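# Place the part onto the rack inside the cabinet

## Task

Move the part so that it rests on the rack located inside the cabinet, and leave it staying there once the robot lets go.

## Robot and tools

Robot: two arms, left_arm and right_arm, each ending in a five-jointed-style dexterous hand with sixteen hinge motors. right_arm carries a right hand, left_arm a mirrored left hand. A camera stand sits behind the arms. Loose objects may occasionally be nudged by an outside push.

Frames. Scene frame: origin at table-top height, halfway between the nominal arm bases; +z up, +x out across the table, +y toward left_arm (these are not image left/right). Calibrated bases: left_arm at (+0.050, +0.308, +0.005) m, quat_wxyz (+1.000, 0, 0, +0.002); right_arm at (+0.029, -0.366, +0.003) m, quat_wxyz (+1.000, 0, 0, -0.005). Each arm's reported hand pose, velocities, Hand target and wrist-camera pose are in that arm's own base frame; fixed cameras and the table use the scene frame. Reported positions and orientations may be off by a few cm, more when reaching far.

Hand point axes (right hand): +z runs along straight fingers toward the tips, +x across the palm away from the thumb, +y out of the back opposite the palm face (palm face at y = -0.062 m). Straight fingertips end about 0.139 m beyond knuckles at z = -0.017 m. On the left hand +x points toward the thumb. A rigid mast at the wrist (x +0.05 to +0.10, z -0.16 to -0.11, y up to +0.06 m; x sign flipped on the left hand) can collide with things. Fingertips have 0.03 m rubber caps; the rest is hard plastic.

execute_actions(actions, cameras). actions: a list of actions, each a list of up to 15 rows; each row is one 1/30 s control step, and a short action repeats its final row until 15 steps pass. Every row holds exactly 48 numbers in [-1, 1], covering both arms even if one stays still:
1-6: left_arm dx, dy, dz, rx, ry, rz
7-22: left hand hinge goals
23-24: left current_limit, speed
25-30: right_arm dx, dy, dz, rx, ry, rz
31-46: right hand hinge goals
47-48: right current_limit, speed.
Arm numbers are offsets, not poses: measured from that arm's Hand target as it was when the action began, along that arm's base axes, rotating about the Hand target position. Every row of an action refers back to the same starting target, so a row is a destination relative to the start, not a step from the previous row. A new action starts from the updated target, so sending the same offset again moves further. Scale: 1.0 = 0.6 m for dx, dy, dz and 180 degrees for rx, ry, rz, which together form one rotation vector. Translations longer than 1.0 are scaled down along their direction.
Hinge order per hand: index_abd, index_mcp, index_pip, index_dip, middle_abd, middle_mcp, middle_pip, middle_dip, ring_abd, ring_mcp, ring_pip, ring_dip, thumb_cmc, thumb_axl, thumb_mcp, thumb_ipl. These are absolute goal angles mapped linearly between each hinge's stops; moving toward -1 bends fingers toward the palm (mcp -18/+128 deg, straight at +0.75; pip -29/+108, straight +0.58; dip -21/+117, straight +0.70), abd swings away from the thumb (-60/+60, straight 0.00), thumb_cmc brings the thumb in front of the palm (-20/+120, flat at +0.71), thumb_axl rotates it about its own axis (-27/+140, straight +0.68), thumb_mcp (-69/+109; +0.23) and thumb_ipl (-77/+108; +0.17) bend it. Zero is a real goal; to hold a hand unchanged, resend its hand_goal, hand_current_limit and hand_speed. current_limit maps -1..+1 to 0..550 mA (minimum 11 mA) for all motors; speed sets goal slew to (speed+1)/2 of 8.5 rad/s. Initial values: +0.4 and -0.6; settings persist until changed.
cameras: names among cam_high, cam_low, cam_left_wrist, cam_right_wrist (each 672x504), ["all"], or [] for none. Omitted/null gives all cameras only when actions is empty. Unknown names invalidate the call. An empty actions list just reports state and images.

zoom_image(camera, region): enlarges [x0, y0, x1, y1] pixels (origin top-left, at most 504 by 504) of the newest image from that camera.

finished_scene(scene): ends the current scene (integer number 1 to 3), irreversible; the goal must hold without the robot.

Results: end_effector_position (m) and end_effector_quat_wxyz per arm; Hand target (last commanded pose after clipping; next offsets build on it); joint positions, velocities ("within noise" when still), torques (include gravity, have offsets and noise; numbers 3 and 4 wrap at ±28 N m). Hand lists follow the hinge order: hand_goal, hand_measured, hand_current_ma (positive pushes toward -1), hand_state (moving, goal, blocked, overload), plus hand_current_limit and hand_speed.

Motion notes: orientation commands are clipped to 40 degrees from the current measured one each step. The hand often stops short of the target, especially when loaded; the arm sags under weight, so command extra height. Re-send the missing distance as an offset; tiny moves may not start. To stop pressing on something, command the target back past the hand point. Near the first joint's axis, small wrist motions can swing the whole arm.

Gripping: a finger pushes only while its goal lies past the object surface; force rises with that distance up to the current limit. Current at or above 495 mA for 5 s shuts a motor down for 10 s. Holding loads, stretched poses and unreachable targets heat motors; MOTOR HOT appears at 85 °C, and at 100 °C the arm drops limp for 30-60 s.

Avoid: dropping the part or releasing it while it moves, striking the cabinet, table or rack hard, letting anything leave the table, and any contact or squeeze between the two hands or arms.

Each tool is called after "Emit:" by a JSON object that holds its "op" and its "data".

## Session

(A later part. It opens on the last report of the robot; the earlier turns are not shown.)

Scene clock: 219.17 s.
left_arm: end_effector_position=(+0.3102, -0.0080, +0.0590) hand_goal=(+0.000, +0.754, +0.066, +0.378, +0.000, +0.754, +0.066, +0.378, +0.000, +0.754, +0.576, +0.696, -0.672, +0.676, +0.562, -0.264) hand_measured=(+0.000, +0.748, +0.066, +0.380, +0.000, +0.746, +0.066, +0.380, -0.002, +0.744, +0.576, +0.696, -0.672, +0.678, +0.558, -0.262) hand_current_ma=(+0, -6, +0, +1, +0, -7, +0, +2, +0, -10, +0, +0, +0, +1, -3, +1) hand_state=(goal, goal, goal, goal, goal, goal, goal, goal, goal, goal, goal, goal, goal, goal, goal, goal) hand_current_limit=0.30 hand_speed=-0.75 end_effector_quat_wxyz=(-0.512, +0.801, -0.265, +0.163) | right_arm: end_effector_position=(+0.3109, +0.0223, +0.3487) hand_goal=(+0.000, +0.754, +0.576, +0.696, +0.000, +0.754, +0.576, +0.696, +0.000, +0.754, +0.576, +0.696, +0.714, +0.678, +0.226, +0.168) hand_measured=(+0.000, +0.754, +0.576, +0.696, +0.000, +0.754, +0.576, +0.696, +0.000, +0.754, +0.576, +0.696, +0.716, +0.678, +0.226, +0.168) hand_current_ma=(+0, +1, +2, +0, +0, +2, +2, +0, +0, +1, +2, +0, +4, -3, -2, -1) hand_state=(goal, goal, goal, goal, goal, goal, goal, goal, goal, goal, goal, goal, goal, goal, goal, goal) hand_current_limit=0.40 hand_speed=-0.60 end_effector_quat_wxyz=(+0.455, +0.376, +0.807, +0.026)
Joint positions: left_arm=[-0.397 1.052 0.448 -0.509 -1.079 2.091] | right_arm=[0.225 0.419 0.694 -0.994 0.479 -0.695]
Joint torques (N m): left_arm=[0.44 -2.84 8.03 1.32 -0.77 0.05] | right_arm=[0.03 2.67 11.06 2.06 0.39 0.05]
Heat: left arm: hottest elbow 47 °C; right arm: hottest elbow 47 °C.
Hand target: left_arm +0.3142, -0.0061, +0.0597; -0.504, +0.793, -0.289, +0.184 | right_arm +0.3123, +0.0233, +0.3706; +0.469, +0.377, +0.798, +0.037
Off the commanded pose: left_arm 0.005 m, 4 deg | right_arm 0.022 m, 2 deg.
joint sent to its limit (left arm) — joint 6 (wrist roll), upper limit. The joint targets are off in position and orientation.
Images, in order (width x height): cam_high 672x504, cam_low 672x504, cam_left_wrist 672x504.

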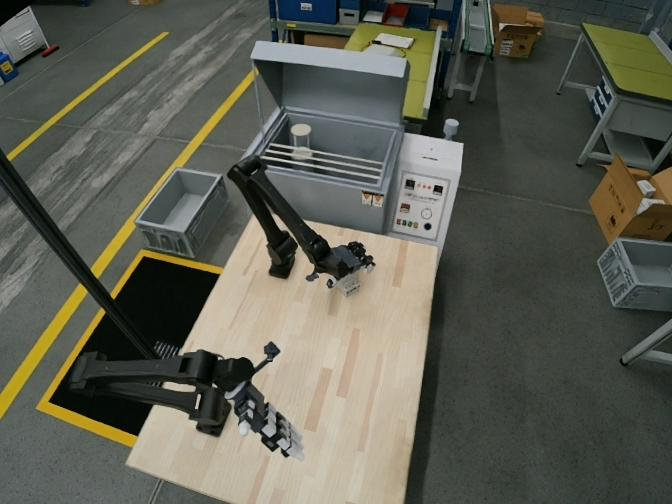

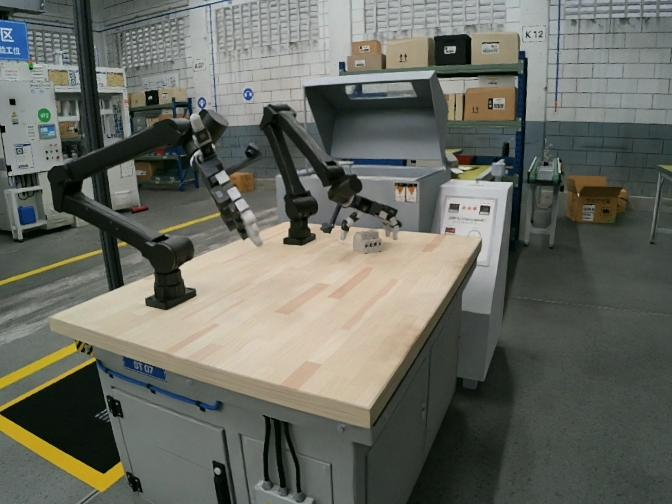

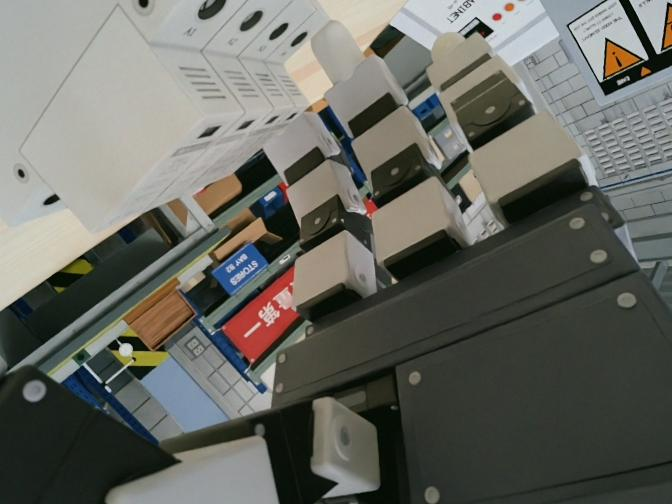

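Emit:
{"op": "execute_actions", "data": {"actions": [[[0,0,-0.006,0,0,0,0,0.644,-0.051,0.377,0,0.644,-0.051,0.377,0,0.7534,0.5766,0.6957,-0.672,0.6766,0.393,-0.351,0.2,-0.75,0,0,0,0,0,0,0,0.754,0.576,0.696,0,0.754,0.576,0.696,0,0.754,0.576,0.696,0.714,0.678,0.226,0.168,0.4,-0.6]],[[0,0,0,0,0,0,0,0.562,-0.124,0.377,0,0.562,-0.124,0.377,0,0.7534,0.5766,0.6957,-0.672,0.6766,0.292,-0.416,0.2,-0.75,0,0,0,0,0,0,0,0.754,0.576,0.696,0,0.754,0.576,0.696,0,0.754,0.576,0.696,0.714,0.678,0.226,0.168,0.4,-0.6]]], "cameras": ["cam_high","cam_low"]}}

Emit:
{"op": "zoom_image", "data": {"camera": "cam_low", "region": [320, 180, 420, 265]}}

Emit:
{"op": "zoom_image", "data": {"camera": "cam_high", "region": [300, 225, 400, 310]}}

Scene clock: 226.73 s.
left_arm: end_effector_position=(+0.3108, -0.0087, +0.0560) hand_goal=(+0.000, +0.562, -0.124, +0.378, +0.000, +0.562, -0.124, +0.378, +0.000, +0.754, +0.576, +0.696, -0.672, +0.676, +0.292, -0.416) hand_measured=(+0.000, +0.558, -0.122, +0.380, +0.000, +0.558, -0.122, +0.380, -0.002, +0.744, +0.576, +0.696, -0.672, +0.678, +0.292, -0.414) hand_current_ma=(+0, -2, +1, +1, +0, -3, +1, +2, +0, -10, +0, +0, +0, +1, +0, +2) hand_state=(goal, goal, goal, goal, goal, goal, goal, goal, goal, goal, goal, goal, goal, goal, goal, goal) hand_current_limit=0.20 hand_speed=-0.75 end_effector_quat_wxyz=(-0.511, +0.801, -0.265, +0.165) | right_arm: end_effector_position=(+0.3109, +0.0223, +0.3487) hand_goal=(+0.000, +0.754, +0.576, +0.696, +0.000, +0.754, +0.576, +0.696, +0.000, +0.754, +0.576, +0.696, +0.714, +0.678, +0.226, +0.168) hand_measured=(+0.000, +0.754, +0.576, +0.696, +0.000, +0.754, +0.576, +0.696, +0.000, +0.754, +0.576, +0.696, +0.716, +0.678, +0.226, +0.168) hand_current_ma=(+0, +1, +2, +0, +0, +2, +2, +0, +0, +1, +2, +0, +4, -3, -2, -1) hand_state=(goal, goal, goal, goal, goal, goal, goal, goal, goal, goal, goal, goal, goal, goal, goal, goal) hand_current_limit=0.40 hand_speed=-0.60 end_effector_quat_wxyz=(+0.455, +0.376, +0.807, +0.026)
Joint positions: left_arm=[-0.398 1.061 0.443 -0.494 -1.079 2.091] | right_arm=[0.225 0.419 0.694 -0.994 0.479 -0.695]
Joint torques (N m): left_arm=[0.5 -2.49 7.86 1.29 -0.76 0.05] | right_arm=[0.26 2.61 11.12 2.1 0.4 0.05]
Heat: left arm: hottest elbow 45 °C; right arm: hottest elbow 47 °C.
Hand target: left_arm +0.3142, -0.0061, +0.0561; -0.504, +0.793, -0.289, +0.184 | right_arm +0.3123, +0.0233, +0.3706; +0.469, +0.377, +0.798, +0.037
Off the commanded pose: left_arm 0.004 m, 4 deg | right_arm 0.022 m, 2 deg.
joint sent to its limit (left arm) — joint 6 (wrist roll), upper limit. The joint targets are off in position and orientation.
Images, in order (width x height): cam_high 672x504, cam_low 672x504.

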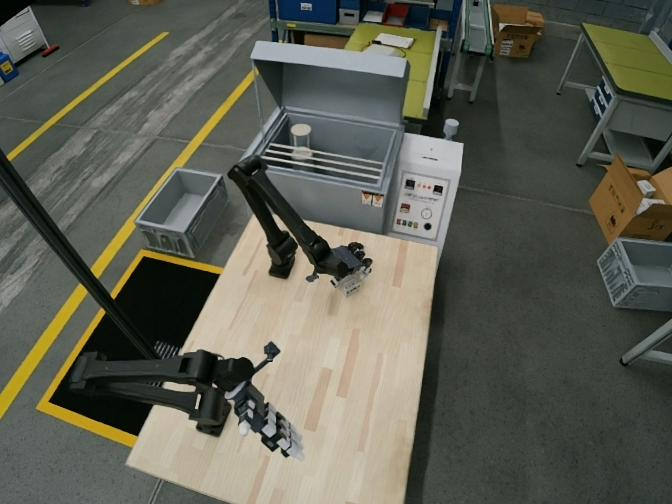

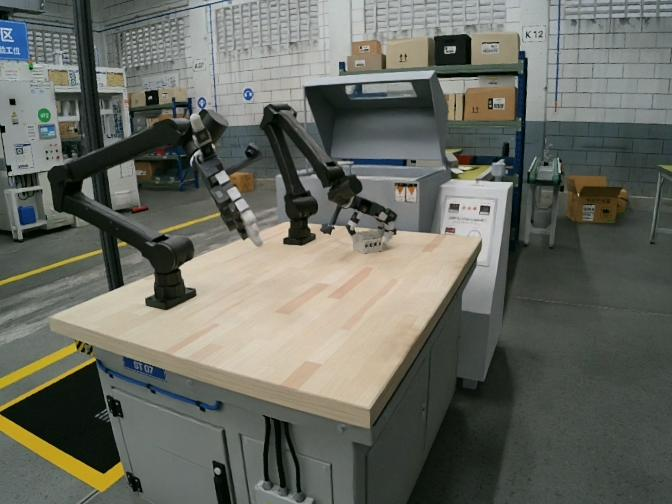

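Scaled by 5.040 from the camera's 672x504 image, which has a finer 960x720 frame.

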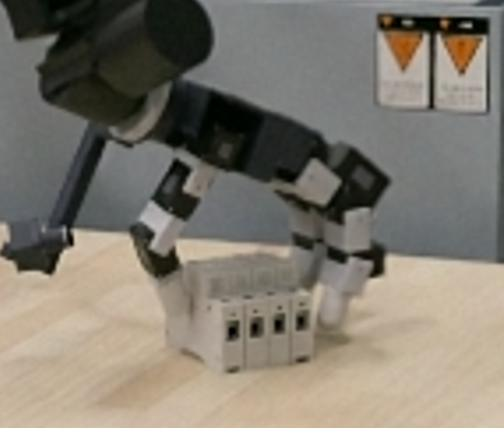

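Scaled by 5.040 from the camera's 672x504 image, which has a finer 960x720 frame.

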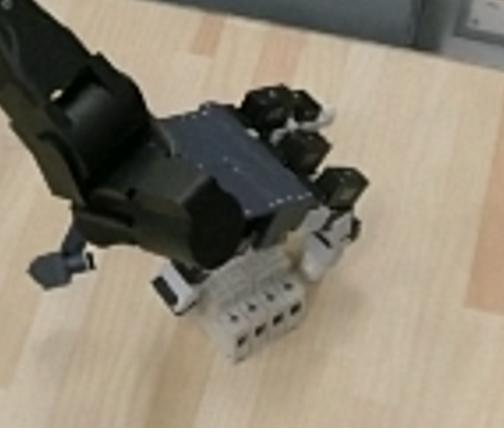

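Emit:
{"op": "zoom_image", "data": {"camera": "cam_low", "region": [340, 215, 400, 260]}}

Emit:
{"op": "zoom_image", "data": {"camera": "cam_high", "region": [325, 255, 385, 300]}}

Scaled by 8.400 from the camera's 672x504 image, which has a finer 960x720 frame.

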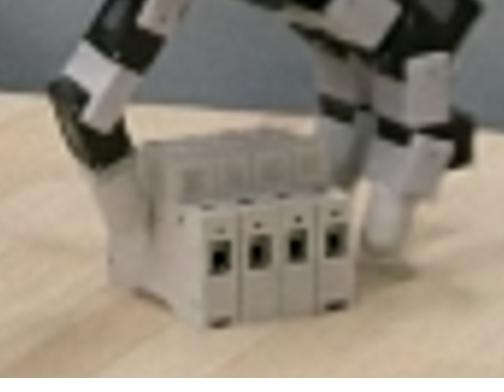

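Scaled by 8.400 from the camera's 672x504 image, which has a finer 960x720 frame.

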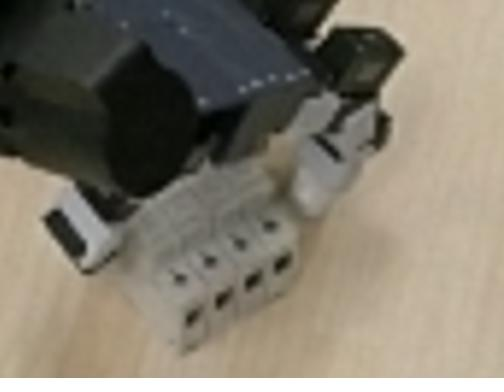

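Emit:
{"op": "execute_actions", "data": {"actions": [[[0,0,0,0,0,0,0,0.507,-0.139,0.377,0,0.507,-0.139,0.377,0,0.7534,0.5766,0.6957,-0.672,0.6766,0.245,-0.422,0.2,-0.8,0,0,0,0,0,0,0,0.754,0.576,0.696,0,0.754,0.576,0.696,0,0.754,0.576,0.696,0.714,0.678,0.226,0.168,0.4,-0.6]],[[0,0,0,0,0,0,0,0.47,-0.145,0.377,0,0.47,-0.145,0.377,0,0.7534,0.5766,0.6957,-0.672,0.6766,0.225,-0.427,0.2,-0.85,0,0,0,0,0,0,0,0.754,0.576,0.696,0,0.754,0.576,0.696,0,0.754,0.576,0.696,0.714,0.678,0.226,0.168,0.4,-0.6]]], "cameras": ["cam_high","cam_low"]}}

Emit:
{"op": "zoom_image", "data": {"camera": "cam_low", "region": [340, 215, 400, 260]}}

Emit:
{"op": "zoom_image", "data": {"camera": "cam_high", "region": [325, 255, 385, 300]}}

Scene clock: 236.57 s.
left_arm: end_effector_position=(+0.3107, -0.0097, +0.0560) hand_goal=(+0.000, +0.470, -0.144, +0.378, +0.000, +0.470, -0.144, +0.378, +0.000, +0.754, +0.576, +0.696, -0.672, +0.676, +0.226, -0.426) hand_measured=(+0.000, +0.468, -0.142, +0.380, +0.000, +0.466, -0.142, +0.380, -0.002, +0.744, +0.576, +0.696, -0.674, +0.676, +0.262, -0.418) hand_current_ma=(+0, -2, +1, +1, +0, -2, +1, +2, +0, -10, +0, +0, -1, +0, +92, +11) hand_state=(goal, goal, goal, goal, goal, goal, goal, goal, goal, goal, goal, goal, goal, goal, blocked, goal) hand_current_limit=0.20 hand_speed=-0.85 end_effector_quat_wxyz=(-0.511, +0.800, -0.267, +0.165) | right_arm: end_effector_position=(+0.3109, +0.0223, +0.3487) hand_goal=(+0.000, +0.754, +0.576, +0.696, +0.000, +0.754, +0.576, +0.696, +0.000, +0.754, +0.576, +0.696, +0.714, +0.678, +0.226, +0.168) hand_measured=(+0.000, +0.754, +0.576, +0.696, +0.000, +0.754, +0.576, +0.696, +0.000, +0.754, +0.576, +0.696, +0.716, +0.678, +0.226, +0.168) hand_current_ma=(+0, +1, +2, +0, +0, +2, +2, +0, +0, +1, +2, +0, +4, -3, -2, -1) hand_state=(goal, goal, goal, goal, goal, goal, goal, goal, goal, goal, goal, goal, goal, goal, goal, goal) hand_current_limit=0.40 hand_speed=-0.60 end_effector_quat_wxyz=(+0.455, +0.376, +0.807, +0.026)
Joint positions: left_arm=[-0.401 1.061 0.443 -0.494 -1.079 2.091] | right_arm=[0.225 0.419 0.694 -0.994 0.479 -0.695]
Joint torques (N m): left_arm=[0.5 -2.67 7.76 1.24 -0.76 0.03] | right_arm=[-0.15 2.43 11.07 2.06 0.39 0.04]
Heat: left arm: hottest elbow 44 °C; right arm: hottest elbow 47 °C.
Hand target: left_arm +0.3142, -0.0061, +0.0561; -0.504, +0.793, -0.289, +0.184 | right_arm +0.3123, +0.0233, +0.3706; +0.469, +0.377, +0.798, +0.037
Off the commanded pose: left_arm 0.005 m, 4 deg | right_arm 0.022 m, 2 deg.
joint sent to its limit (left arm) — joint 6 (wrist roll), upper limit. The joint targets are off in position and orientation.
Images, in order (width x height): cam_high 672x504, cam_low 672x504.

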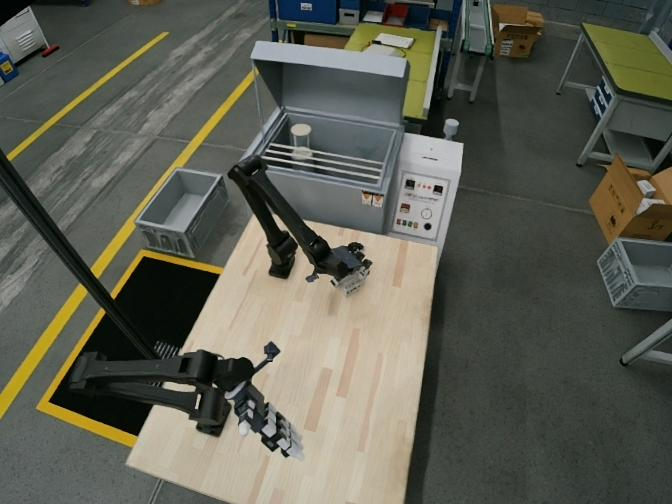

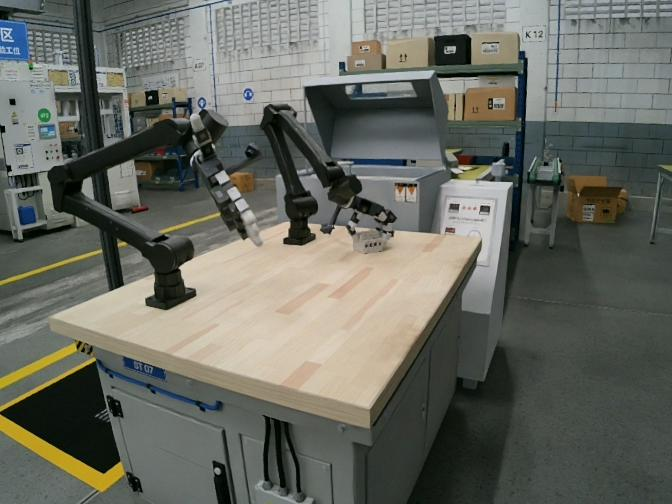

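Scaled by 8.400 from the camera's 672x504 image, which has a finer 960x720 frame.

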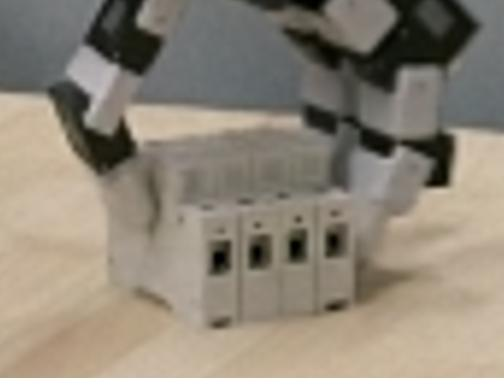

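Scaled by 8.400 from the camera's 672x504 image, which has a finer 960x720 frame.

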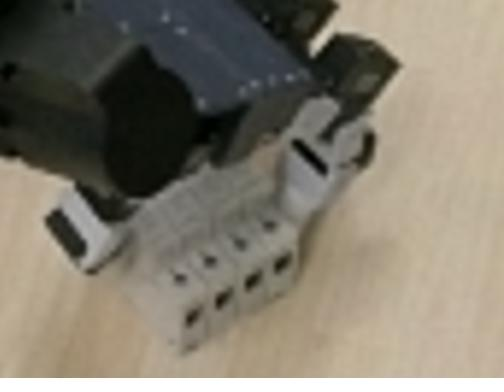

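Emit:
{"op": "execute_actions", "data": {"actions": [[[0,0,0,0,0,0,0,0.44,-0.15,0.377,0,0.44,-0.15,0.377,0,0.7534,0.5766,0.6957,-0.672,0.6766,0.235,-0.427,0.2,-0.85,0,0,0,0,0,0,0,0.754,0.576,0.696,0,0.754,0.576,0.696,0,0.754,0.576,0.696,0.714,0.678,0.226,0.168,0.4,-0.6]],[[0,0,0,0,0,0,0,0.41,-0.153,0.377,0,0.41,-0.153,0.377,0,0.7534,0.5766,0.6957,-0.672,0.6766,0.225,-0.427,0.2,-0.85,0,0,0,0,0,0,0,0.754,0.576,0.696,0,0.754,0.576,0.696,0,0.754,0.576,0.696,0.714,0.678,0.226,0.168,0.4,-0.6]]], "cameras": ["cam_low"]}}

Emit:
{"op": "zoom_image", "data": {"camera": "cam_low", "region": [340, 215, 400, 260]}}

Scene clock: 241.83 s.
left_arm: end_effector_position=(+0.3108, -0.0092, +0.0560) hand_goal=(+0.000, +0.410, -0.152, +0.378, +0.000, +0.410, -0.152, +0.378, +0.000, +0.754, +0.576, +0.696, -0.672, +0.676, +0.226, -0.426) hand_measured=(+0.000, +0.434, -0.144, +0.380, +0.000, +0.448, -0.142, +0.382, -0.002, +0.744, +0.576, +0.696, -0.674, +0.676, +0.262, -0.416) hand_current_ma=(+0, +36, +7, +1, +0, +76, +9, +2, +0, -10, +0, +0, -1, +0, +92, +16) hand_state=(goal, blocked, goal, goal, goal, blocked, goal, goal, goal, goal, goal, goal, goal, goal, blocked, goal) hand_current_limit=0.20 hand_speed=-0.85 end_effector_quat_wxyz=(-0.511, +0.800, -0.266, +0.165) | right_arm: end_effector_position=(+0.3109, +0.0223, +0.3487) hand_goal=(+0.000, +0.754, +0.576, +0.696, +0.000, +0.754, +0.576, +0.696, +0.000, +0.754, +0.576, +0.696, +0.714, +0.678, +0.226, +0.168) hand_measured=(+0.000, +0.754, +0.576, +0.696, +0.000, +0.754, +0.576, +0.696, +0.000, +0.754, +0.576, +0.696, +0.716, +0.678, +0.226, +0.168) hand_current_ma=(+0, +1, +2, +0, +0, +2, +2, +0, +0, +1, +2, +0, +4, -3, -2, -1) hand_state=(goal, goal, goal, goal, goal, goal, goal, goal, goal, goal, goal, goal, goal, goal, goal, goal) hand_current_limit=0.40 hand_speed=-0.60 end_effector_quat_wxyz=(+0.455, +0.376, +0.807, +0.026)
Joint positions: left_arm=[-0.4 1.061 0.443 -0.494 -1.079 2.091] | right_arm=[0.225 0.419 0.694 -0.994 0.479 -0.695]
Joint torques (N m): left_arm=[0.5 -2.73 7.84 1.31 -0.76 0.04] | right_arm=[-0.03 2.49 11.03 2.1 0.4 0.05]
Heat: left arm: hottest elbow 44 °C; right arm: hottest elbow 47 °C.
Hand target: left_arm +0.3142, -0.0061, +0.0561; -0.504, +0.793, -0.289, +0.184 | right_arm +0.3123, +0.0233, +0.3706; +0.469, +0.377, +0.798, +0.037
Off the commanded pose: left_arm 0.005 m, 4 deg | right_arm 0.022 m, 2 deg.
joint sent to its limit (left arm) — joint 6 (wrist roll), upper limit. The joint targets are off in position and orientation.
Images, in order (width x height): cam_low 672x504.

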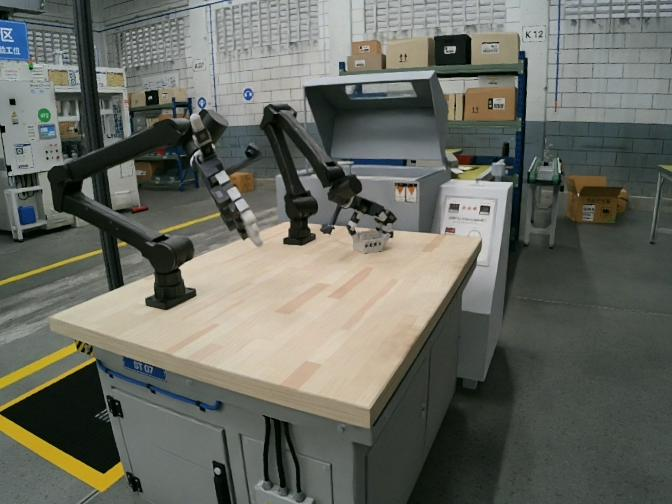

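Scaled by 8.400 from the camera's 672x504 image, which has a finer 960x720 frame.

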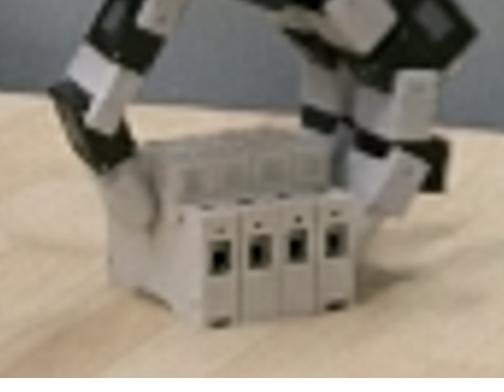

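Emit:
{"op": "execute_actions", "data": {"actions": [[[0,0,0,0,0,0,0,0.38,-0.165,0.37,0,0.39,-0.165,0.37,0,0.7534,0.5766,0.6957,-0.672,0.6766,0.19,-0.45,0.4,-0.85,0,0,0,0,0,0,0,0.754,0.576,0.696,0,0.754,0.576,0.696,0,0.754,0.576,0.696,0.714,0.678,0.226,0.168,0.4,-0.6]],[[0,0,0,0,0,0,0,0.34,-0.19,0.35,0,0.35,-0.19,0.35,0,0.7534,0.5766,0.6957,-0.672,0.6766,0.15,-0.49,0.6,-0.85,0,0,0,0,0,0,0,0.754,0.576,0.696,0,0.754,0.576,0.696,0,0.754,0.576,0.696,0.714,0.678,0.226,0.168,0.4,-0.6]]], "cameras": ["cam_low","cam_left_wrist"]}}

Emit:
{"op": "zoom_image", "data": {"camera": "cam_low", "region": [340, 215, 400, 260]}}

Scene clock: 249.70 s.
left_arm: end_effector_position=(+0.3111, -0.0089, +0.0561) hand_goal=(+0.000, +0.340, -0.190, +0.350, +0.000, +0.350, -0.190, +0.350, +0.000, +0.754, +0.576, +0.696, -0.672, +0.676, +0.150, -0.490) hand_measured=(+0.000, +0.424, -0.144, +0.380, +0.000, +0.442, -0.142, +0.380, -0.002, +0.744, +0.576, +0.696, -0.674, +0.676, +0.262, -0.422) hand_current_ma=(+0, +233, +91, +47, +0, +268, +94, +47, +0, -10, +0, +0, -1, +0, +440, +242) hand_state=(goal, blocked, blocked, blocked, goal, blocked, blocked, blocked, goal, goal, goal, goal, goal, goal, blocked, blocked) hand_current_limit=0.60 hand_speed=-0.85 end_effector_quat_wxyz=(-0.511, +0.801, -0.265, +0.165) | right_arm: end_effector_position=(+0.3109, +0.0223, +0.3487) hand_goal=(+0.000, +0.754, +0.576, +0.696, +0.000, +0.754, +0.576, +0.696, +0.000, +0.754, +0.576, +0.696, +0.714, +0.678, +0.226, +0.168) hand_measured=(+0.000, +0.754, +0.576, +0.696, +0.000, +0.754, +0.576, +0.696, +0.000, +0.754, +0.576, +0.696, +0.716, +0.678, +0.226, +0.168) hand_current_ma=(+0, +1, +2, +0, +0, +2, +2, +0, +0, +1, +2, +0, +4, -3, -2, -1) hand_state=(goal, goal, goal, goal, goal, goal, goal, goal, goal, goal, goal, goal, goal, goal, goal, goal) hand_current_limit=0.40 hand_speed=-0.60 end_effector_quat_wxyz=(+0.455, +0.376, +0.807, +0.026)
Joint positions: left_arm=[-0.398 1.061 0.443 -0.492 -1.079 2.091] | right_arm=[0.225 0.419 0.694 -0.994 0.479 -0.695]
Joint torques (N m): left_arm=[0.62 -2.61 7.8 1.26 -0.73 0.03] | right_arm=[-0.09 2.67 11.03 2.1 0.39 0.05]
Heat: left arm: hottest elbow 43 °C; right arm: hottest elbow 48 °C.
Hand target: left_arm +0.3142, -0.0061, +0.0561; -0.504, +0.793, -0.289, +0.184 | right_arm +0.3123, +0.0233, +0.3706; +0.469, +0.377, +0.798, +0.037
Off the commanded pose: left_arm 0.004 m, 4 deg | right_arm 0.022 m, 2 deg.
joint sent to its limit (left arm) — joint 6 (wrist roll), upper limit. The joint targets are off in position and orientation.
Images, in order (width x height): cam_low 672x504, cam_left_wrist 672x504.

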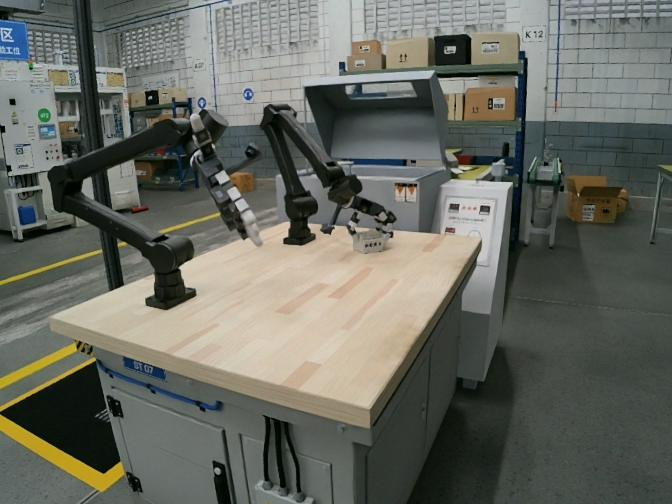

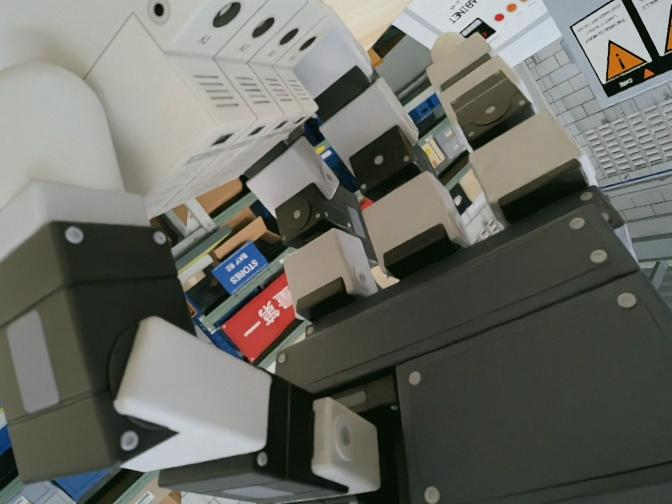

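Scaled by 8.400 from the camera's 672x504 image, which has a finer 960x720 frame.

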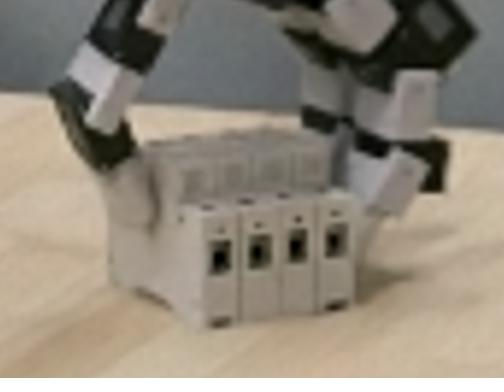

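Emit:
{"op": "execute_actions", "data": {"actions": [[[0,0,0,0,0,0,0,0.31,-0.22,0.33,0,0.32,-0.22,0.33,0,0.7534,0.5766,0.6957,-0.672,0.6766,0.11,-0.53,0.78,-0.85,0,0,0,0,0,0,0,0.754,0.576,0.696,0,0.754,0.576,0.696,0,0.754,0.576,0.696,0.714,0.678,0.226,0.168,0.4,-0.6]],[[0,0,0.035,0,0,0,0,0.31,-0.22,0.33,0,0.32,-0.22,0.33,0,0.7534,0.5766,0.6957,-0.672,0.6766,0.11,-0.53,0.78,-0.85,0,0,0,0,0,0,0,0.754,0.576,0.696,0,0.754,0.576,0.696,0,0.754,0.576,0.696,0.714,0.678,0.226,0.168,0.4,-0.6]]]}}

Scene clock: 254.70 s.
left_arm: end_effector_position=(+0.3010, -0.0057, +0.0575) hand_goal=(+0.000, +0.310, -0.220, +0.330, +0.000, +0.320, -0.220, +0.330, +0.000, +0.754, +0.576, +0.696, -0.672, +0.676, +0.110, -0.530) hand_measured=(+0.002, +0.424, -0.144, +0.376, +0.002, +0.440, -0.142, +0.376, -0.002, +0.744, +0.576, +0.696, -0.668, +0.676, +0.262, -0.442) hand_current_ma=(+1, +365, +188, +92, +1, +395, +193, +90, +0, -10, +0, +0, +2, +0, +489, +360) hand_state=(goal, blocked, blocked, blocked, goal, blocked, blocked, blocked, goal, goal, goal, goal, goal, goal, blocked, blocked) hand_current_limit=0.78 hand_speed=-0.85 end_effector_quat_wxyz=(-0.512, +0.801, -0.273, +0.152) | right_arm: end_effector_position=(+0.3109, +0.0223, +0.3487) hand_goal=(+0.000, +0.754, +0.576, +0.696, +0.000, +0.754, +0.576, +0.696, +0.000, +0.754, +0.576, +0.696, +0.714, +0.678, +0.226, +0.168) hand_measured=(+0.000, +0.754, +0.576, +0.696, +0.000, +0.754, +0.576, +0.696, +0.000, +0.754, +0.576, +0.696, +0.716, +0.678, +0.226, +0.168) hand_current_ma=(+0, +1, +2, +0, +0, +2, +2, +0, +0, +1, +2, +0, +4, -3, -2, -1) hand_state=(goal, goal, goal, goal, goal, goal, goal, goal, goal, goal, goal, goal, goal, goal, goal, goal) hand_current_limit=0.40 hand_speed=-0.60 end_effector_quat_wxyz=(+0.455, +0.376, +0.807, +0.026)
Joint positions: left_arm=[-0.401 1.038 0.443 -0.554 -1.079 2.082] | right_arm=[0.225 0.419 0.694 -0.994 0.479 -0.695]
Joint torques (N m): left_arm=[0.38 -4.48 10.65 0.47 -0.9 0.05] | right_arm=[0.09 2.43 11.04 2.09 0.4 0.04]
Heat: left arm: hottest elbow 43 °C; right arm: hottest elbow 48 °C.
Hand target: left_arm +0.3142, -0.0061, +0.0771; -0.504, +0.793, -0.289, +0.184 | right_arm +0.3123, +0.0233, +0.3706; +0.469, +0.377, +0.798, +0.037
Off the commanded pose: left_arm 0.024 m, 4 deg | right_arm 0.022 m, 2 deg.
joint sent to its limit (left arm) — joint 6 (wrist roll), upper limit. The joint targets are off in position and orientation.

Emit:
{"op": "execute_actions", "data": {"actions": [[[0,0,0.035,0,0,0,0,0.31,-0.22,0.33,0,0.32,-0.22,0.33,0,0.7534,0.5766,0.6957,-0.672,0.6766,0.11,-0.53,0.78,-0.85,0,0,0,0,0,0,0,0.754,0.576,0.696,0,0.754,0.576,0.696,0,0.754,0.576,0.696,0.714,0.678,0.226,0.168,0.4,-0.6]],[[0,0,0.035,0,0,0,0,0.31,-0.22,0.33,0,0.32,-0.22,0.33,0,0.7534,0.5766,0.6957,-0.672,0.6766,0.11,-0.53,0.78,-0.85,0,0,0,0,0,0,0,0.754,0.576,0.696,0,0.754,0.576,0.696,0,0.754,0.576,0.696,0.714,0.678,0.226,0.168,0.4,-0.6]]], "cameras": ["cam_high","cam_low"]}}

Emit:
{"op": "zoom_image", "data": {"camera": "cam_low", "region": [340, 205, 410, 260]}}

Scene clock: 271.30 s.
left_arm: end_effector_position=(+0.2820, +0.0043, +0.0769) hand_goal=(+0.000, +0.310, -0.220, +0.330, +0.000, +0.320, -0.220, +0.330, +0.000, +0.754, +0.576, +0.696, -0.672, +0.676, +0.110, -0.530) hand_measured=(+0.004, +0.424, -0.142, +0.376, +0.002, +0.438, -0.142, +0.376, -0.002, +0.744, +0.576, +0.696, -0.666, +0.678, +0.262, -0.442) hand_current_ma=(+2, +365, +190, +92, +1, +392, +193, +90, +0, -10, +0, +0, +5, +0, +489, +358) hand_state=(goal, blocked, blocked, blocked, goal, blocked, blocked, blocked, goal, goal, goal, goal, goal, goal, blocked, blocked) hand_current_limit=0.78 hand_speed=-0.85 end_effector_quat_wxyz=(-0.514, +0.797, -0.290, +0.124) | right_arm: end_effector_position=(+0.3109, +0.0223, +0.3487) hand_goal=(+0.000, +0.754, +0.576, +0.696, +0.000, +0.754, +0.576, +0.696, +0.000, +0.754, +0.576, +0.696, +0.714, +0.678, +0.226, +0.168) hand_measured=(+0.000, +0.754, +0.576, +0.696, +0.000, +0.754, +0.576, +0.696, +0.000, +0.754, +0.576, +0.696, +0.716, +0.678, +0.226, +0.168) hand_current_ma=(+0, +1, +2, +0, +0, +2, +2, +0, +0, +1, +2, +0, +4, -3, -2, -1) hand_state=(goal, goal, goal, goal, goal, goal, goal, goal, goal, goal, goal, goal, goal, goal, goal, goal) hand_current_limit=0.40 hand_speed=-0.60 end_effector_quat_wxyz=(+0.455, +0.376, +0.807, +0.026)
Joint positions: left_arm=[-0.395 0.958 0.471 -0.716 -1.079 2.095] | right_arm=[0.225 0.419 0.694 -0.994 0.479 -0.695]
Joint torques (N m): left_arm=[0.03 -4.01 14.98 0.51 -1.12 0.01] | right_arm=[0.21 2.61 11.1 2.1 0.4 0.04]
Heat: left arm: hottest elbow 44 °C; right arm: hottest elbow 48 °C.
Hand target: left_arm +0.3142, -0.0061, +0.1191; -0.504, +0.793, -0.289, +0.184 | right_arm +0.3123, +0.0233, +0.3706; +0.469, +0.377, +0.798, +0.037
Off the commanded pose: left_arm 0.054 m, 7 deg | right_arm 0.022 m, 2 deg.
joint sent to its limit (left arm) — joint 6 (wrist roll), upper limit. The joint targets are off in position and orientation.
Images, in order (width x height): cam_high 672x504, cam_low 672x504.

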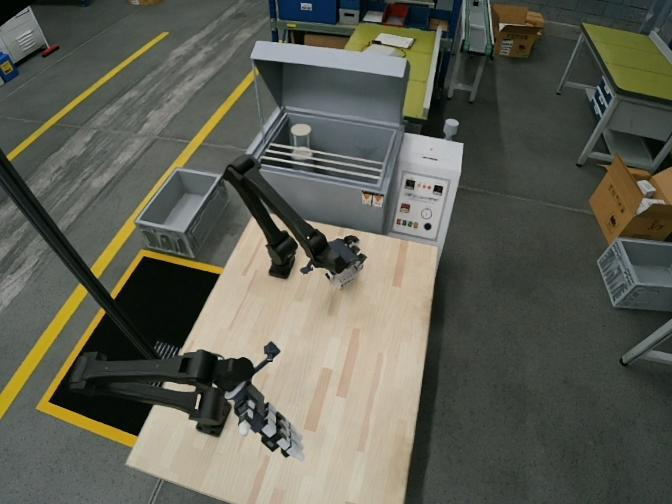

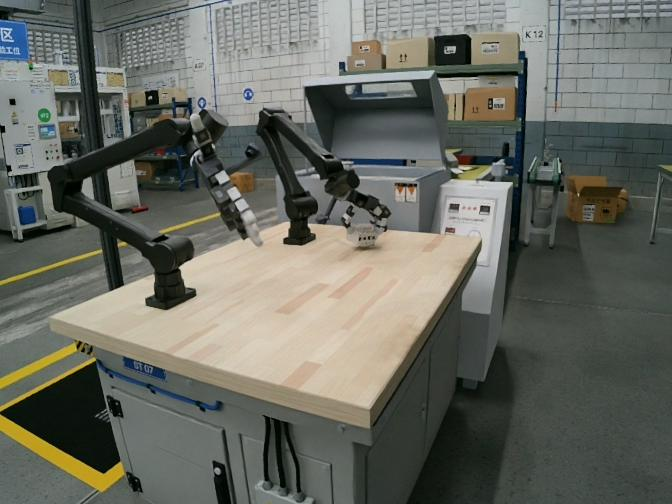

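Scaled by 7.200 from the camera's 672x504 image, which has a finer 960x720 frame.

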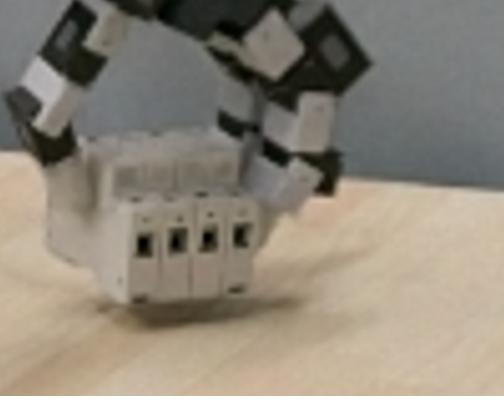

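Emit:
{"op": "execute_actions", "data": {"actions": [[[0.01,0.03,0.035,0,0,0.04,0,0.31,-0.22,0.33,0,0.32,-0.22,0.33,0,0.7534,0.5766,0.6957,-0.672,0.6766,0.11,-0.53,0.78,-0.85,0,0,0,0,0,0,0,0.754,0.576,0.696,0,0.754,0.576,0.696,0,0.754,0.576,0.696,0.714,0.678,0.226,0.168,0.4,-0.6]],[[0.02,0.03,0.035,0,0,0.04,0,0.31,-0.22,0.33,0,0.32,-0.22,0.33,0,0.7534,0.5766,0.6957,-0.672,0.6766,0.11,-0.53,0.78,-0.85,0,0,0,0,0,0,0,0.754,0.576,0.696,0,0.754,0.576,0.696,0,0.754,0.576,0.696,0.714,0.678,0.226,0.168,0.4,-0.6]]], "cameras": ["cam_low"]}}

Emit:
{"op": "zoom_image", "data": {"camera": "cam_low", "region": [330, 190, 420, 260]}}

Scene clock: 279.37 s.
left_arm: end_effector_position=(+0.3007, +0.0334, +0.1212) hand_goal=(+0.000, +0.310, -0.220, +0.330, +0.000, +0.320, -0.220, +0.330, +0.000, +0.754, +0.576, +0.696, -0.672, +0.676, +0.110, -0.530) hand_measured=(+0.004, +0.424, -0.142, +0.376, +0.002, +0.436, -0.142, +0.376, -0.002, +0.744, +0.576, +0.696, -0.662, +0.678, +0.264, -0.444) hand_current_ma=(+2, +365, +195, +92, +1, +381, +193, +90, +0, -10, +0, +0, +9, +1, +489, +344) hand_state=(goal, blocked, blocked, blocked, goal, blocked, blocked, blocked, goal, goal, goal, goal, goal, goal, blocked, blocked) hand_current_limit=0.78 hand_speed=-0.85 end_effector_quat_wxyz=(-0.517, +0.822, -0.225, +0.080) | right_arm: end_effector_position=(+0.3109, +0.0223, +0.3487) hand_goal=(+0.000, +0.754, +0.576, +0.696, +0.000, +0.754, +0.576, +0.696, +0.000, +0.754, +0.576, +0.696, +0.714, +0.678, +0.226, +0.168) hand_measured=(+0.000, +0.754, +0.576, +0.696, +0.000, +0.754, +0.576, +0.696, +0.000, +0.754, +0.576, +0.696, +0.716, +0.678, +0.226, +0.168) hand_current_ma=(+0, +1, +2, +0, +0, +2, +2, +0, +0, +1, +2, +0, +4, -3, -2, -1) hand_state=(goal, goal, goal, goal, goal, goal, goal, goal, goal, goal, goal, goal, goal, goal, goal, goal) hand_current_limit=0.40 hand_speed=-0.60 end_effector_quat_wxyz=(+0.455, +0.376, +0.807, +0.026)
Joint positions: left_arm=[-0.268 0.997 0.629 -0.911 -1.079 2.014] | right_arm=[0.225 0.419 0.694 -0.994 0.479 -0.695]
Joint torques (N m): left_arm=[0.62 -3.72 15.53 0.35 -1.33 -0.2] | right_arm=[-0.03 2.43 11.1 2.04 0.41 0.03]
Heat: left arm: hottest elbow 46 °C; right arm: hottest elbow 48 °C.
Hand target: left_arm +0.3322, +0.0299, +0.1611; -0.524, +0.823, -0.187, +0.120 | right_arm +0.3123, +0.0233, +0.3706; +0.469, +0.377, +0.798, +0.037
Off the commanded pose: left_arm 0.051 m, 6 deg | right_arm 0.022 m, 2 deg.
Images, in order (width x height): cam_low 672x504.

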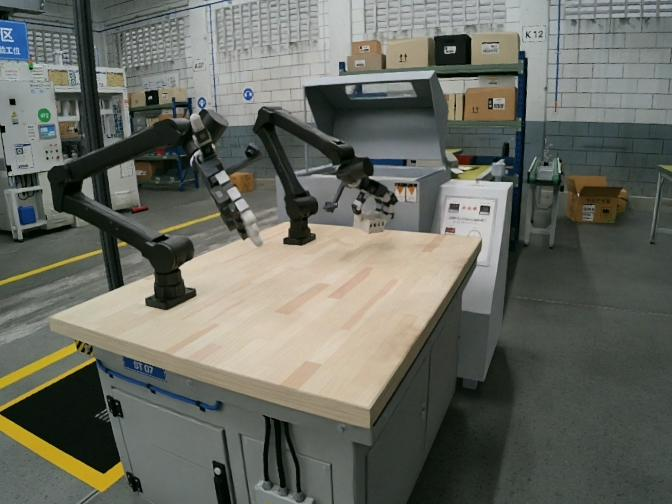

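Scaled by 5.600 from the camera's 672x504 image, which has a finer 960x720 frame.

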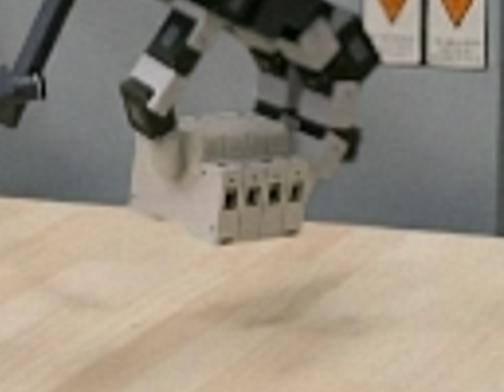

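Emit:
{"op": "execute_actions", "data": {"actions": [[[0.0243,0.0572,0.037,0,0,0.0405,0,0.31,-0.22,0.33,0,0.32,-0.22,0.33,0,0.7534,0.5766,0.6957,-0.672,0.6766,0.11,-0.53,0.78,-0.85,0,0,0,0,0,0,0,0.754,0.576,0.696,0,0.754,0.576,0.696,0,0.754,0.576,0.696,0.714,0.678,0.226,0.168,0.4,-0.6]],[[0.0182,0.062,0.037,0,0,0.0405,0,0.31,-0.22,0.33,0,0.32,-0.22,0.33,0,0.7534,0.5766,0.6957,-0.672,0.6766,0.11,-0.53,0.78,-0.85,0,0,0,0,0,0,0,0.754,0.576,0.696,0,0.754,0.576,0.696,0,0.754,0.576,0.696,0.714,0.678,0.226,0.168,0.4,-0.6]],[[0.0115,0.0663,0.037,0,0,0.0405,0,0.31,-0.22,0.33,0,0.32,-0.22,0.33,0,0.7534,0.5766,0.6957,-0.672,0.6766,0.11,-0.53,0.78,-0.85,0,0,0,0,0,0,0,0.754,0.576,0.696,0,0.754,0.576,0.696,0,0.754,0.576,0.696,0.714,0.678,0.226,0.168,0.4,-0.6]]], "cameras": ["cam_low"]}}

Emit:
{"op": "zoom_image", "data": {"camera": "cam_low", "region": [330, 170, 420, 240]}}

Scene clock: 289.23 s.
left_arm: end_effector_position=(+0.3365, +0.1359, +0.1864) hand_goal=(+0.000, +0.310, -0.220, +0.330, +0.000, +0.320, -0.220, +0.330, +0.000, +0.754, +0.576, +0.696, -0.672, +0.676, +0.110, -0.530) hand_measured=(+0.004, +0.424, -0.142, +0.376, +0.002, +0.434, -0.142, +0.376, -0.002, +0.744, +0.576, +0.696, -0.660, +0.678, +0.266, -0.448) hand_current_ma=(+2, +365, +195, +92, +1, +368, +193, +90, +0, -10, +0, +0, +13, +2, +490, +324) hand_state=(goal, blocked, blocked, blocked, goal, blocked, blocked, blocked, goal, goal, goal, goal, goal, goal, blocked, blocked) hand_current_limit=0.78 hand_speed=-0.85 end_effector_quat_wxyz=(-0.527, +0.847, -0.064, -0.023) | right_arm: end_effector_position=(+0.3109, +0.0223, +0.3487) hand_goal=(+0.000, +0.754, +0.576, +0.696, +0.000, +0.754, +0.576, +0.696, +0.000, +0.754, +0.576, +0.696, +0.714, +0.678, +0.226, +0.168) hand_measured=(+0.000, +0.754, +0.576, +0.696, +0.000, +0.754, +0.576, +0.696, +0.000, +0.754, +0.576, +0.696, +0.716, +0.678, +0.226, +0.168) hand_current_ma=(+0, +1, +2, +0, +0, +2, +2, +0, +0, +1, +2, +0, +4, -3, -2, -1) hand_state=(goal, goal, goal, goal, goal, goal, goal, goal, goal, goal, goal, goal, goal, goal, goal, goal) hand_current_limit=0.40 hand_speed=-0.60 end_effector_quat_wxyz=(+0.455, +0.376, +0.807, +0.026)
Joint positions: left_arm=[0.062 1.17 0.928 -1.143 -1.102 1.899] | right_arm=[0.225 0.419 0.694 -0.994 0.479 -0.695]
Joint torques (N m): left_arm=[0.21 -6.83 15.94 0.18 -1.21 -0.22] | right_arm=[-0.03 2.49 11.08 2.03 0.4 0.05]
Heat: left arm: hottest elbow 48 °C; right arm: hottest elbow 48 °C.
Hand target: left_arm +0.3646, +0.1412, +0.2277; -0.537, +0.843, -0.028, +0.018 | right_arm +0.3123, +0.0233, +0.3706; +0.469, +0.377, +0.798, +0.037
Off the commanded pose: left_arm 0.050 m, 6 deg | right_arm 0.022 m, 2 deg.
Images, in order (width x height): cam_low 672x504.

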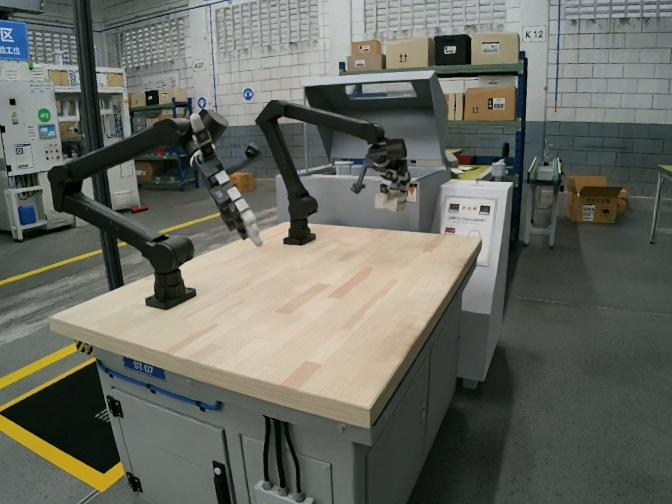

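Scaled by 5.600 from the camera's 672x504 image, which has a finer 960x720 frame.

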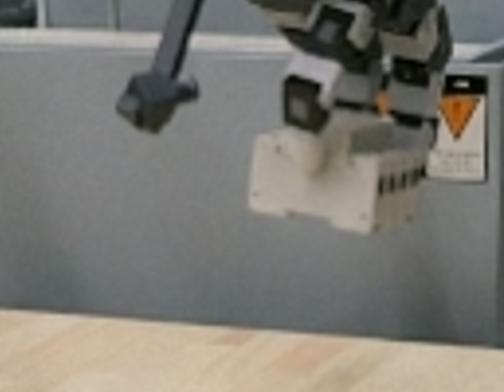

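Emit:
{"op": "execute_actions", "data": {"actions": [[[0.004,0.0697,0.037,0.001,-0.014,0.0405,0,0.31,-0.22,0.33,0,0.32,-0.22,0.33,0,0.7534,0.5766,0.6957,-0.672,0.6766,0.11,-0.53,0.78,-0.85,0,0,0,0,0,0,0,0.754,0.576,0.696,0,0.754,0.576,0.696,0,0.754,0.576,0.696,0.714,0.678,0.226,0.168,0.4,-0.6]],[[-0.004,0.0723,0.042,0.003,-0.014,0.0405,0,0.31,-0.22,0.33,0,0.32,-0.22,0.33,0,0.7534,0.5766,0.6957,-0.672,0.6766,0.11,-0.53,0.78,-0.85,0,0,0,0,0,0,0,0.754,0.576,0.696,0,0.754,0.576,0.696,0,0.754,0.576,0.696,0.714,0.678,0.226,0.168,0.4,-0.6]],[[-0.0125,0.06,0.055,0,0,0.0405,0,0.31,-0.22,0.33,0,0.32,-0.22,0.33,0,0.7534,0.5766,0.6957,-0.672,0.6766,0.11,-0.53,0.78,-0.85,0,0,0,0,0,0,0,0.754,0.576,0.696,0,0.754,0.576,0.696,0,0.754,0.576,0.696,0.714,0.678,0.226,0.168,0.4,-0.6]]], "cameras": ["cam_low"]}}

Emit:
{"op": "zoom_image", "data": {"camera": "cam_low", "region": [330, 130, 430, 210]}}

Scene clock: 298.53 s.
left_arm: end_effector_position=(+0.3369, +0.2516, +0.2627) hand_goal=(+0.000, +0.310, -0.220, +0.330, +0.000, +0.320, -0.220, +0.330, +0.000, +0.754, +0.576, +0.696, -0.672, +0.676, +0.110, -0.530) hand_measured=(+0.004, +0.424, -0.142, +0.376, +0.002, +0.434, -0.142, +0.376, -0.002, +0.744, +0.576, +0.696, -0.660, +0.678, +0.268, -0.448) hand_current_ma=(+2, +364, +195, +92, +1, +364, +193, +90, +0, -11, +0, +0, +13, +2, +490, +319) hand_state=(goal, blocked, blocked, blocked, goal, blocked, blocked, blocked, goal, goal, goal, goal, goal, goal, blocked, blocked) hand_current_limit=0.78 hand_speed=-0.85 end_effector_quat_wxyz=(-0.524, +0.839, +0.118, -0.092) | right_arm: end_effector_position=(+0.3109, +0.0223, +0.3487) hand_goal=(+0.000, +0.754, +0.576, +0.696, +0.000, +0.754, +0.576, +0.696, +0.000, +0.754, +0.576, +0.696, +0.714, +0.678, +0.226, +0.168) hand_measured=(+0.000, +0.754, +0.576, +0.696, +0.000, +0.754, +0.576, +0.696, +0.000, +0.754, +0.576, +0.696, +0.716, +0.678, +0.226, +0.168) hand_current_ma=(+0, +1, +2, +0, +0, +2, +2, +0, +0, +1, +2, +0, +4, -3, -2, -1) hand_state=(goal, goal, goal, goal, goal, goal, goal, goal, goal, goal, goal, goal, goal, goal, goal, goal) hand_current_limit=0.40 hand_speed=-0.60 end_effector_quat_wxyz=(+0.455, +0.376, +0.807, +0.026)
Joint positions: left_arm=[0.358 1.313 1.247 -1.414 -1.119 1.706] | right_arm=[0.225 0.419 0.694 -0.994 0.479 -0.695]
Joint torques (N m): left_arm=[0.15 -9.29 16.31 0.08 -1.3 -0.29] | right_arm=[-0.03 2.37 11.07 2.04 0.39 0.03]
Heat: left arm: hottest elbow 54 °C; right arm: hottest elbow 48 °C.
Hand target: left_arm +0.3571, +0.2624, +0.3081; -0.539, +0.827, +0.156, -0.047 | right_arm +0.3123, +0.0233, +0.3706; +0.469, +0.377, +0.798, +0.037
Off the commanded pose: left_arm 0.051 m, 7 deg | right_arm 0.022 m, 2 deg.
Images, in order (width x height): cam_low 672x504.

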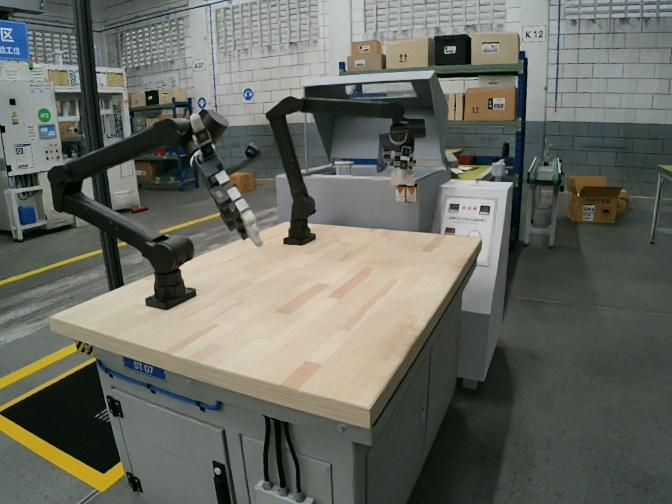

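Scaled by 5.040 from the camera's 672x504 image, which has a finer 960x720 frame.

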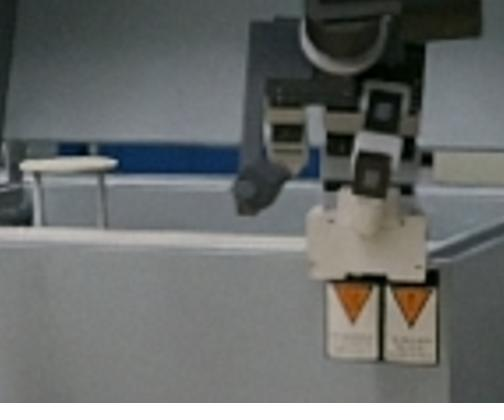

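Emit:
{"op": "execute_actions", "data": {"actions": [[[-0.008,0.03,0.06,0,0,0.03,0,0.31,-0.22,0.33,0,0.32,-0.22,0.33,0,0.7534,0.5766,0.6957,-0.672,0.6766,0.11,-0.53,0.78,-0.85,0,0,0,0,0,0,0,0.754,0.576,0.696,0,0.754,0.576,0.696,0,0.754,0.576,0.696,0.714,0.678,0.226,0.168,0.4,-0.6]],[[-0.014,0.04,0.05,0,0,0.03,0,0.31,-0.22,0.33,0,0.32,-0.22,0.33,0,0.7534,0.5766,0.6957,-0.672,0.6766,0.11,-0.53,0.78,-0.85,0,0,0,0,0,0,0,0.754,0.576,0.696,0,0.754,0.576,0.696,0,0.754,0.576,0.696,0.714,0.678,0.226,0.168,0.4,-0.6]],[[-0.0303,0.0747,0.01,0,0,0.0405,0,0.31,-0.22,0.33,0,0.32,-0.22,0.33,0,0.7534,0.5766,0.6957,-0.672,0.6766,0.11,-0.53,0.78,-0.85,0,0,0,0,0,0,0,0.754,0.576,0.696,0,0.754,0.576,0.696,0,0.754,0.576,0.696,0.714,0.678,0.226,0.168,0.4,-0.6]]], "cameras": ["cam_low"]}}

Emit:
{"op": "zoom_image", "data": {"camera": "cam_low", "region": [330, 110, 430, 190]}}

Scene clock: 306.80 s.
left_arm: end_effector_position=(+0.3116, +0.3402, +0.3370) hand_goal=(+0.000, +0.310, -0.220, +0.330, +0.000, +0.320, -0.220, +0.330, +0.000, +0.754, +0.576, +0.696, -0.672, +0.676, +0.110, -0.530) hand_measured=(+0.004, +0.424, -0.142, +0.376, +0.002, +0.432, -0.142, +0.376, -0.002, +0.744, +0.576, +0.696, -0.660, +0.680, +0.268, -0.450) hand_current_ma=(+1, +364, +195, +92, +1, +363, +193, +90, +0, -11, +0, +0, +14, +2, +490, +315) hand_state=(goal, blocked, blocked, blocked, goal, blocked, blocked, blocked, goal, goal, goal, goal, goal, goal, blocked, blocked) hand_current_limit=0.78 hand_speed=-0.85 end_effector_quat_wxyz=(-0.511, +0.812, +0.238, -0.148) | right_arm: end_effector_position=(+0.3109, +0.0223, +0.3487) hand_goal=(+0.000, +0.754, +0.576, +0.696, +0.000, +0.754, +0.576, +0.696, +0.000, +0.754, +0.576, +0.696, +0.714, +0.678, +0.226, +0.168) hand_measured=(+0.000, +0.754, +0.576, +0.696, +0.000, +0.754, +0.576, +0.696, +0.000, +0.754, +0.576, +0.696, +0.716, +0.678, +0.226, +0.168) hand_current_ma=(+0, +1, +2, +0, +0, +2, +2, +0, +0, +1, +2, +0, +4, -3, -2, -1) hand_state=(goal, goal, goal, goal, goal, goal, goal, goal, goal, goal, goal, goal, goal, goal, goal, goal) hand_current_limit=0.40 hand_speed=-0.60 end_effector_quat_wxyz=(+0.455, +0.376, +0.807, +0.026)
Joint positions: left_arm=[0.568 1.451 1.577 -1.697 -1.122 1.569] | right_arm=[0.225 0.419 0.694 -0.994 0.479 -0.695]
Joint torques (N m): left_arm=[-0.38 -10.99 16.05 -0.05 -1.13 -0.22] | right_arm=[0.09 2.43 11.1 2.09 0.41 0.05]
Heat: left arm: hottest elbow 56 °C; right arm: hottest elbow 48 °C.
Hand target: left_arm +0.3257, +0.3493, +0.3801; -0.525, +0.792, +0.284, -0.132 | right_arm +0.3123, +0.0233, +0.3706; +0.469, +0.377, +0.798, +0.037
Off the commanded pose: left_arm 0.046 m, 6 deg | right_arm 0.022 m, 2 deg.
joint sent to its limit (left arm) — joint 4 (wrist pitch), lower limit. The joint targets are off in position and orientation.
Images, in order (width x height): cam_low 672x504.

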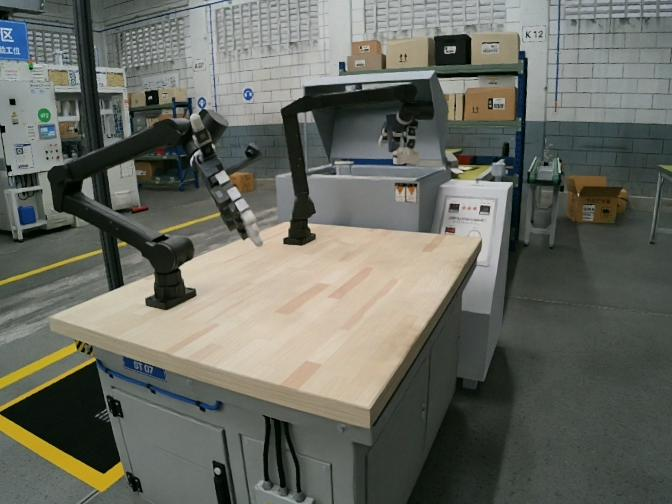

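Scaled by 5.040 from the camera's 672x504 image, which has a finer 960x720 frame.

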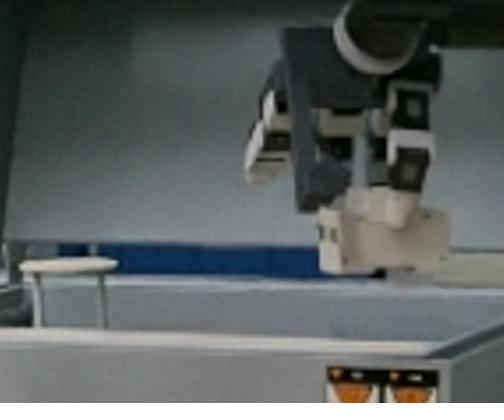

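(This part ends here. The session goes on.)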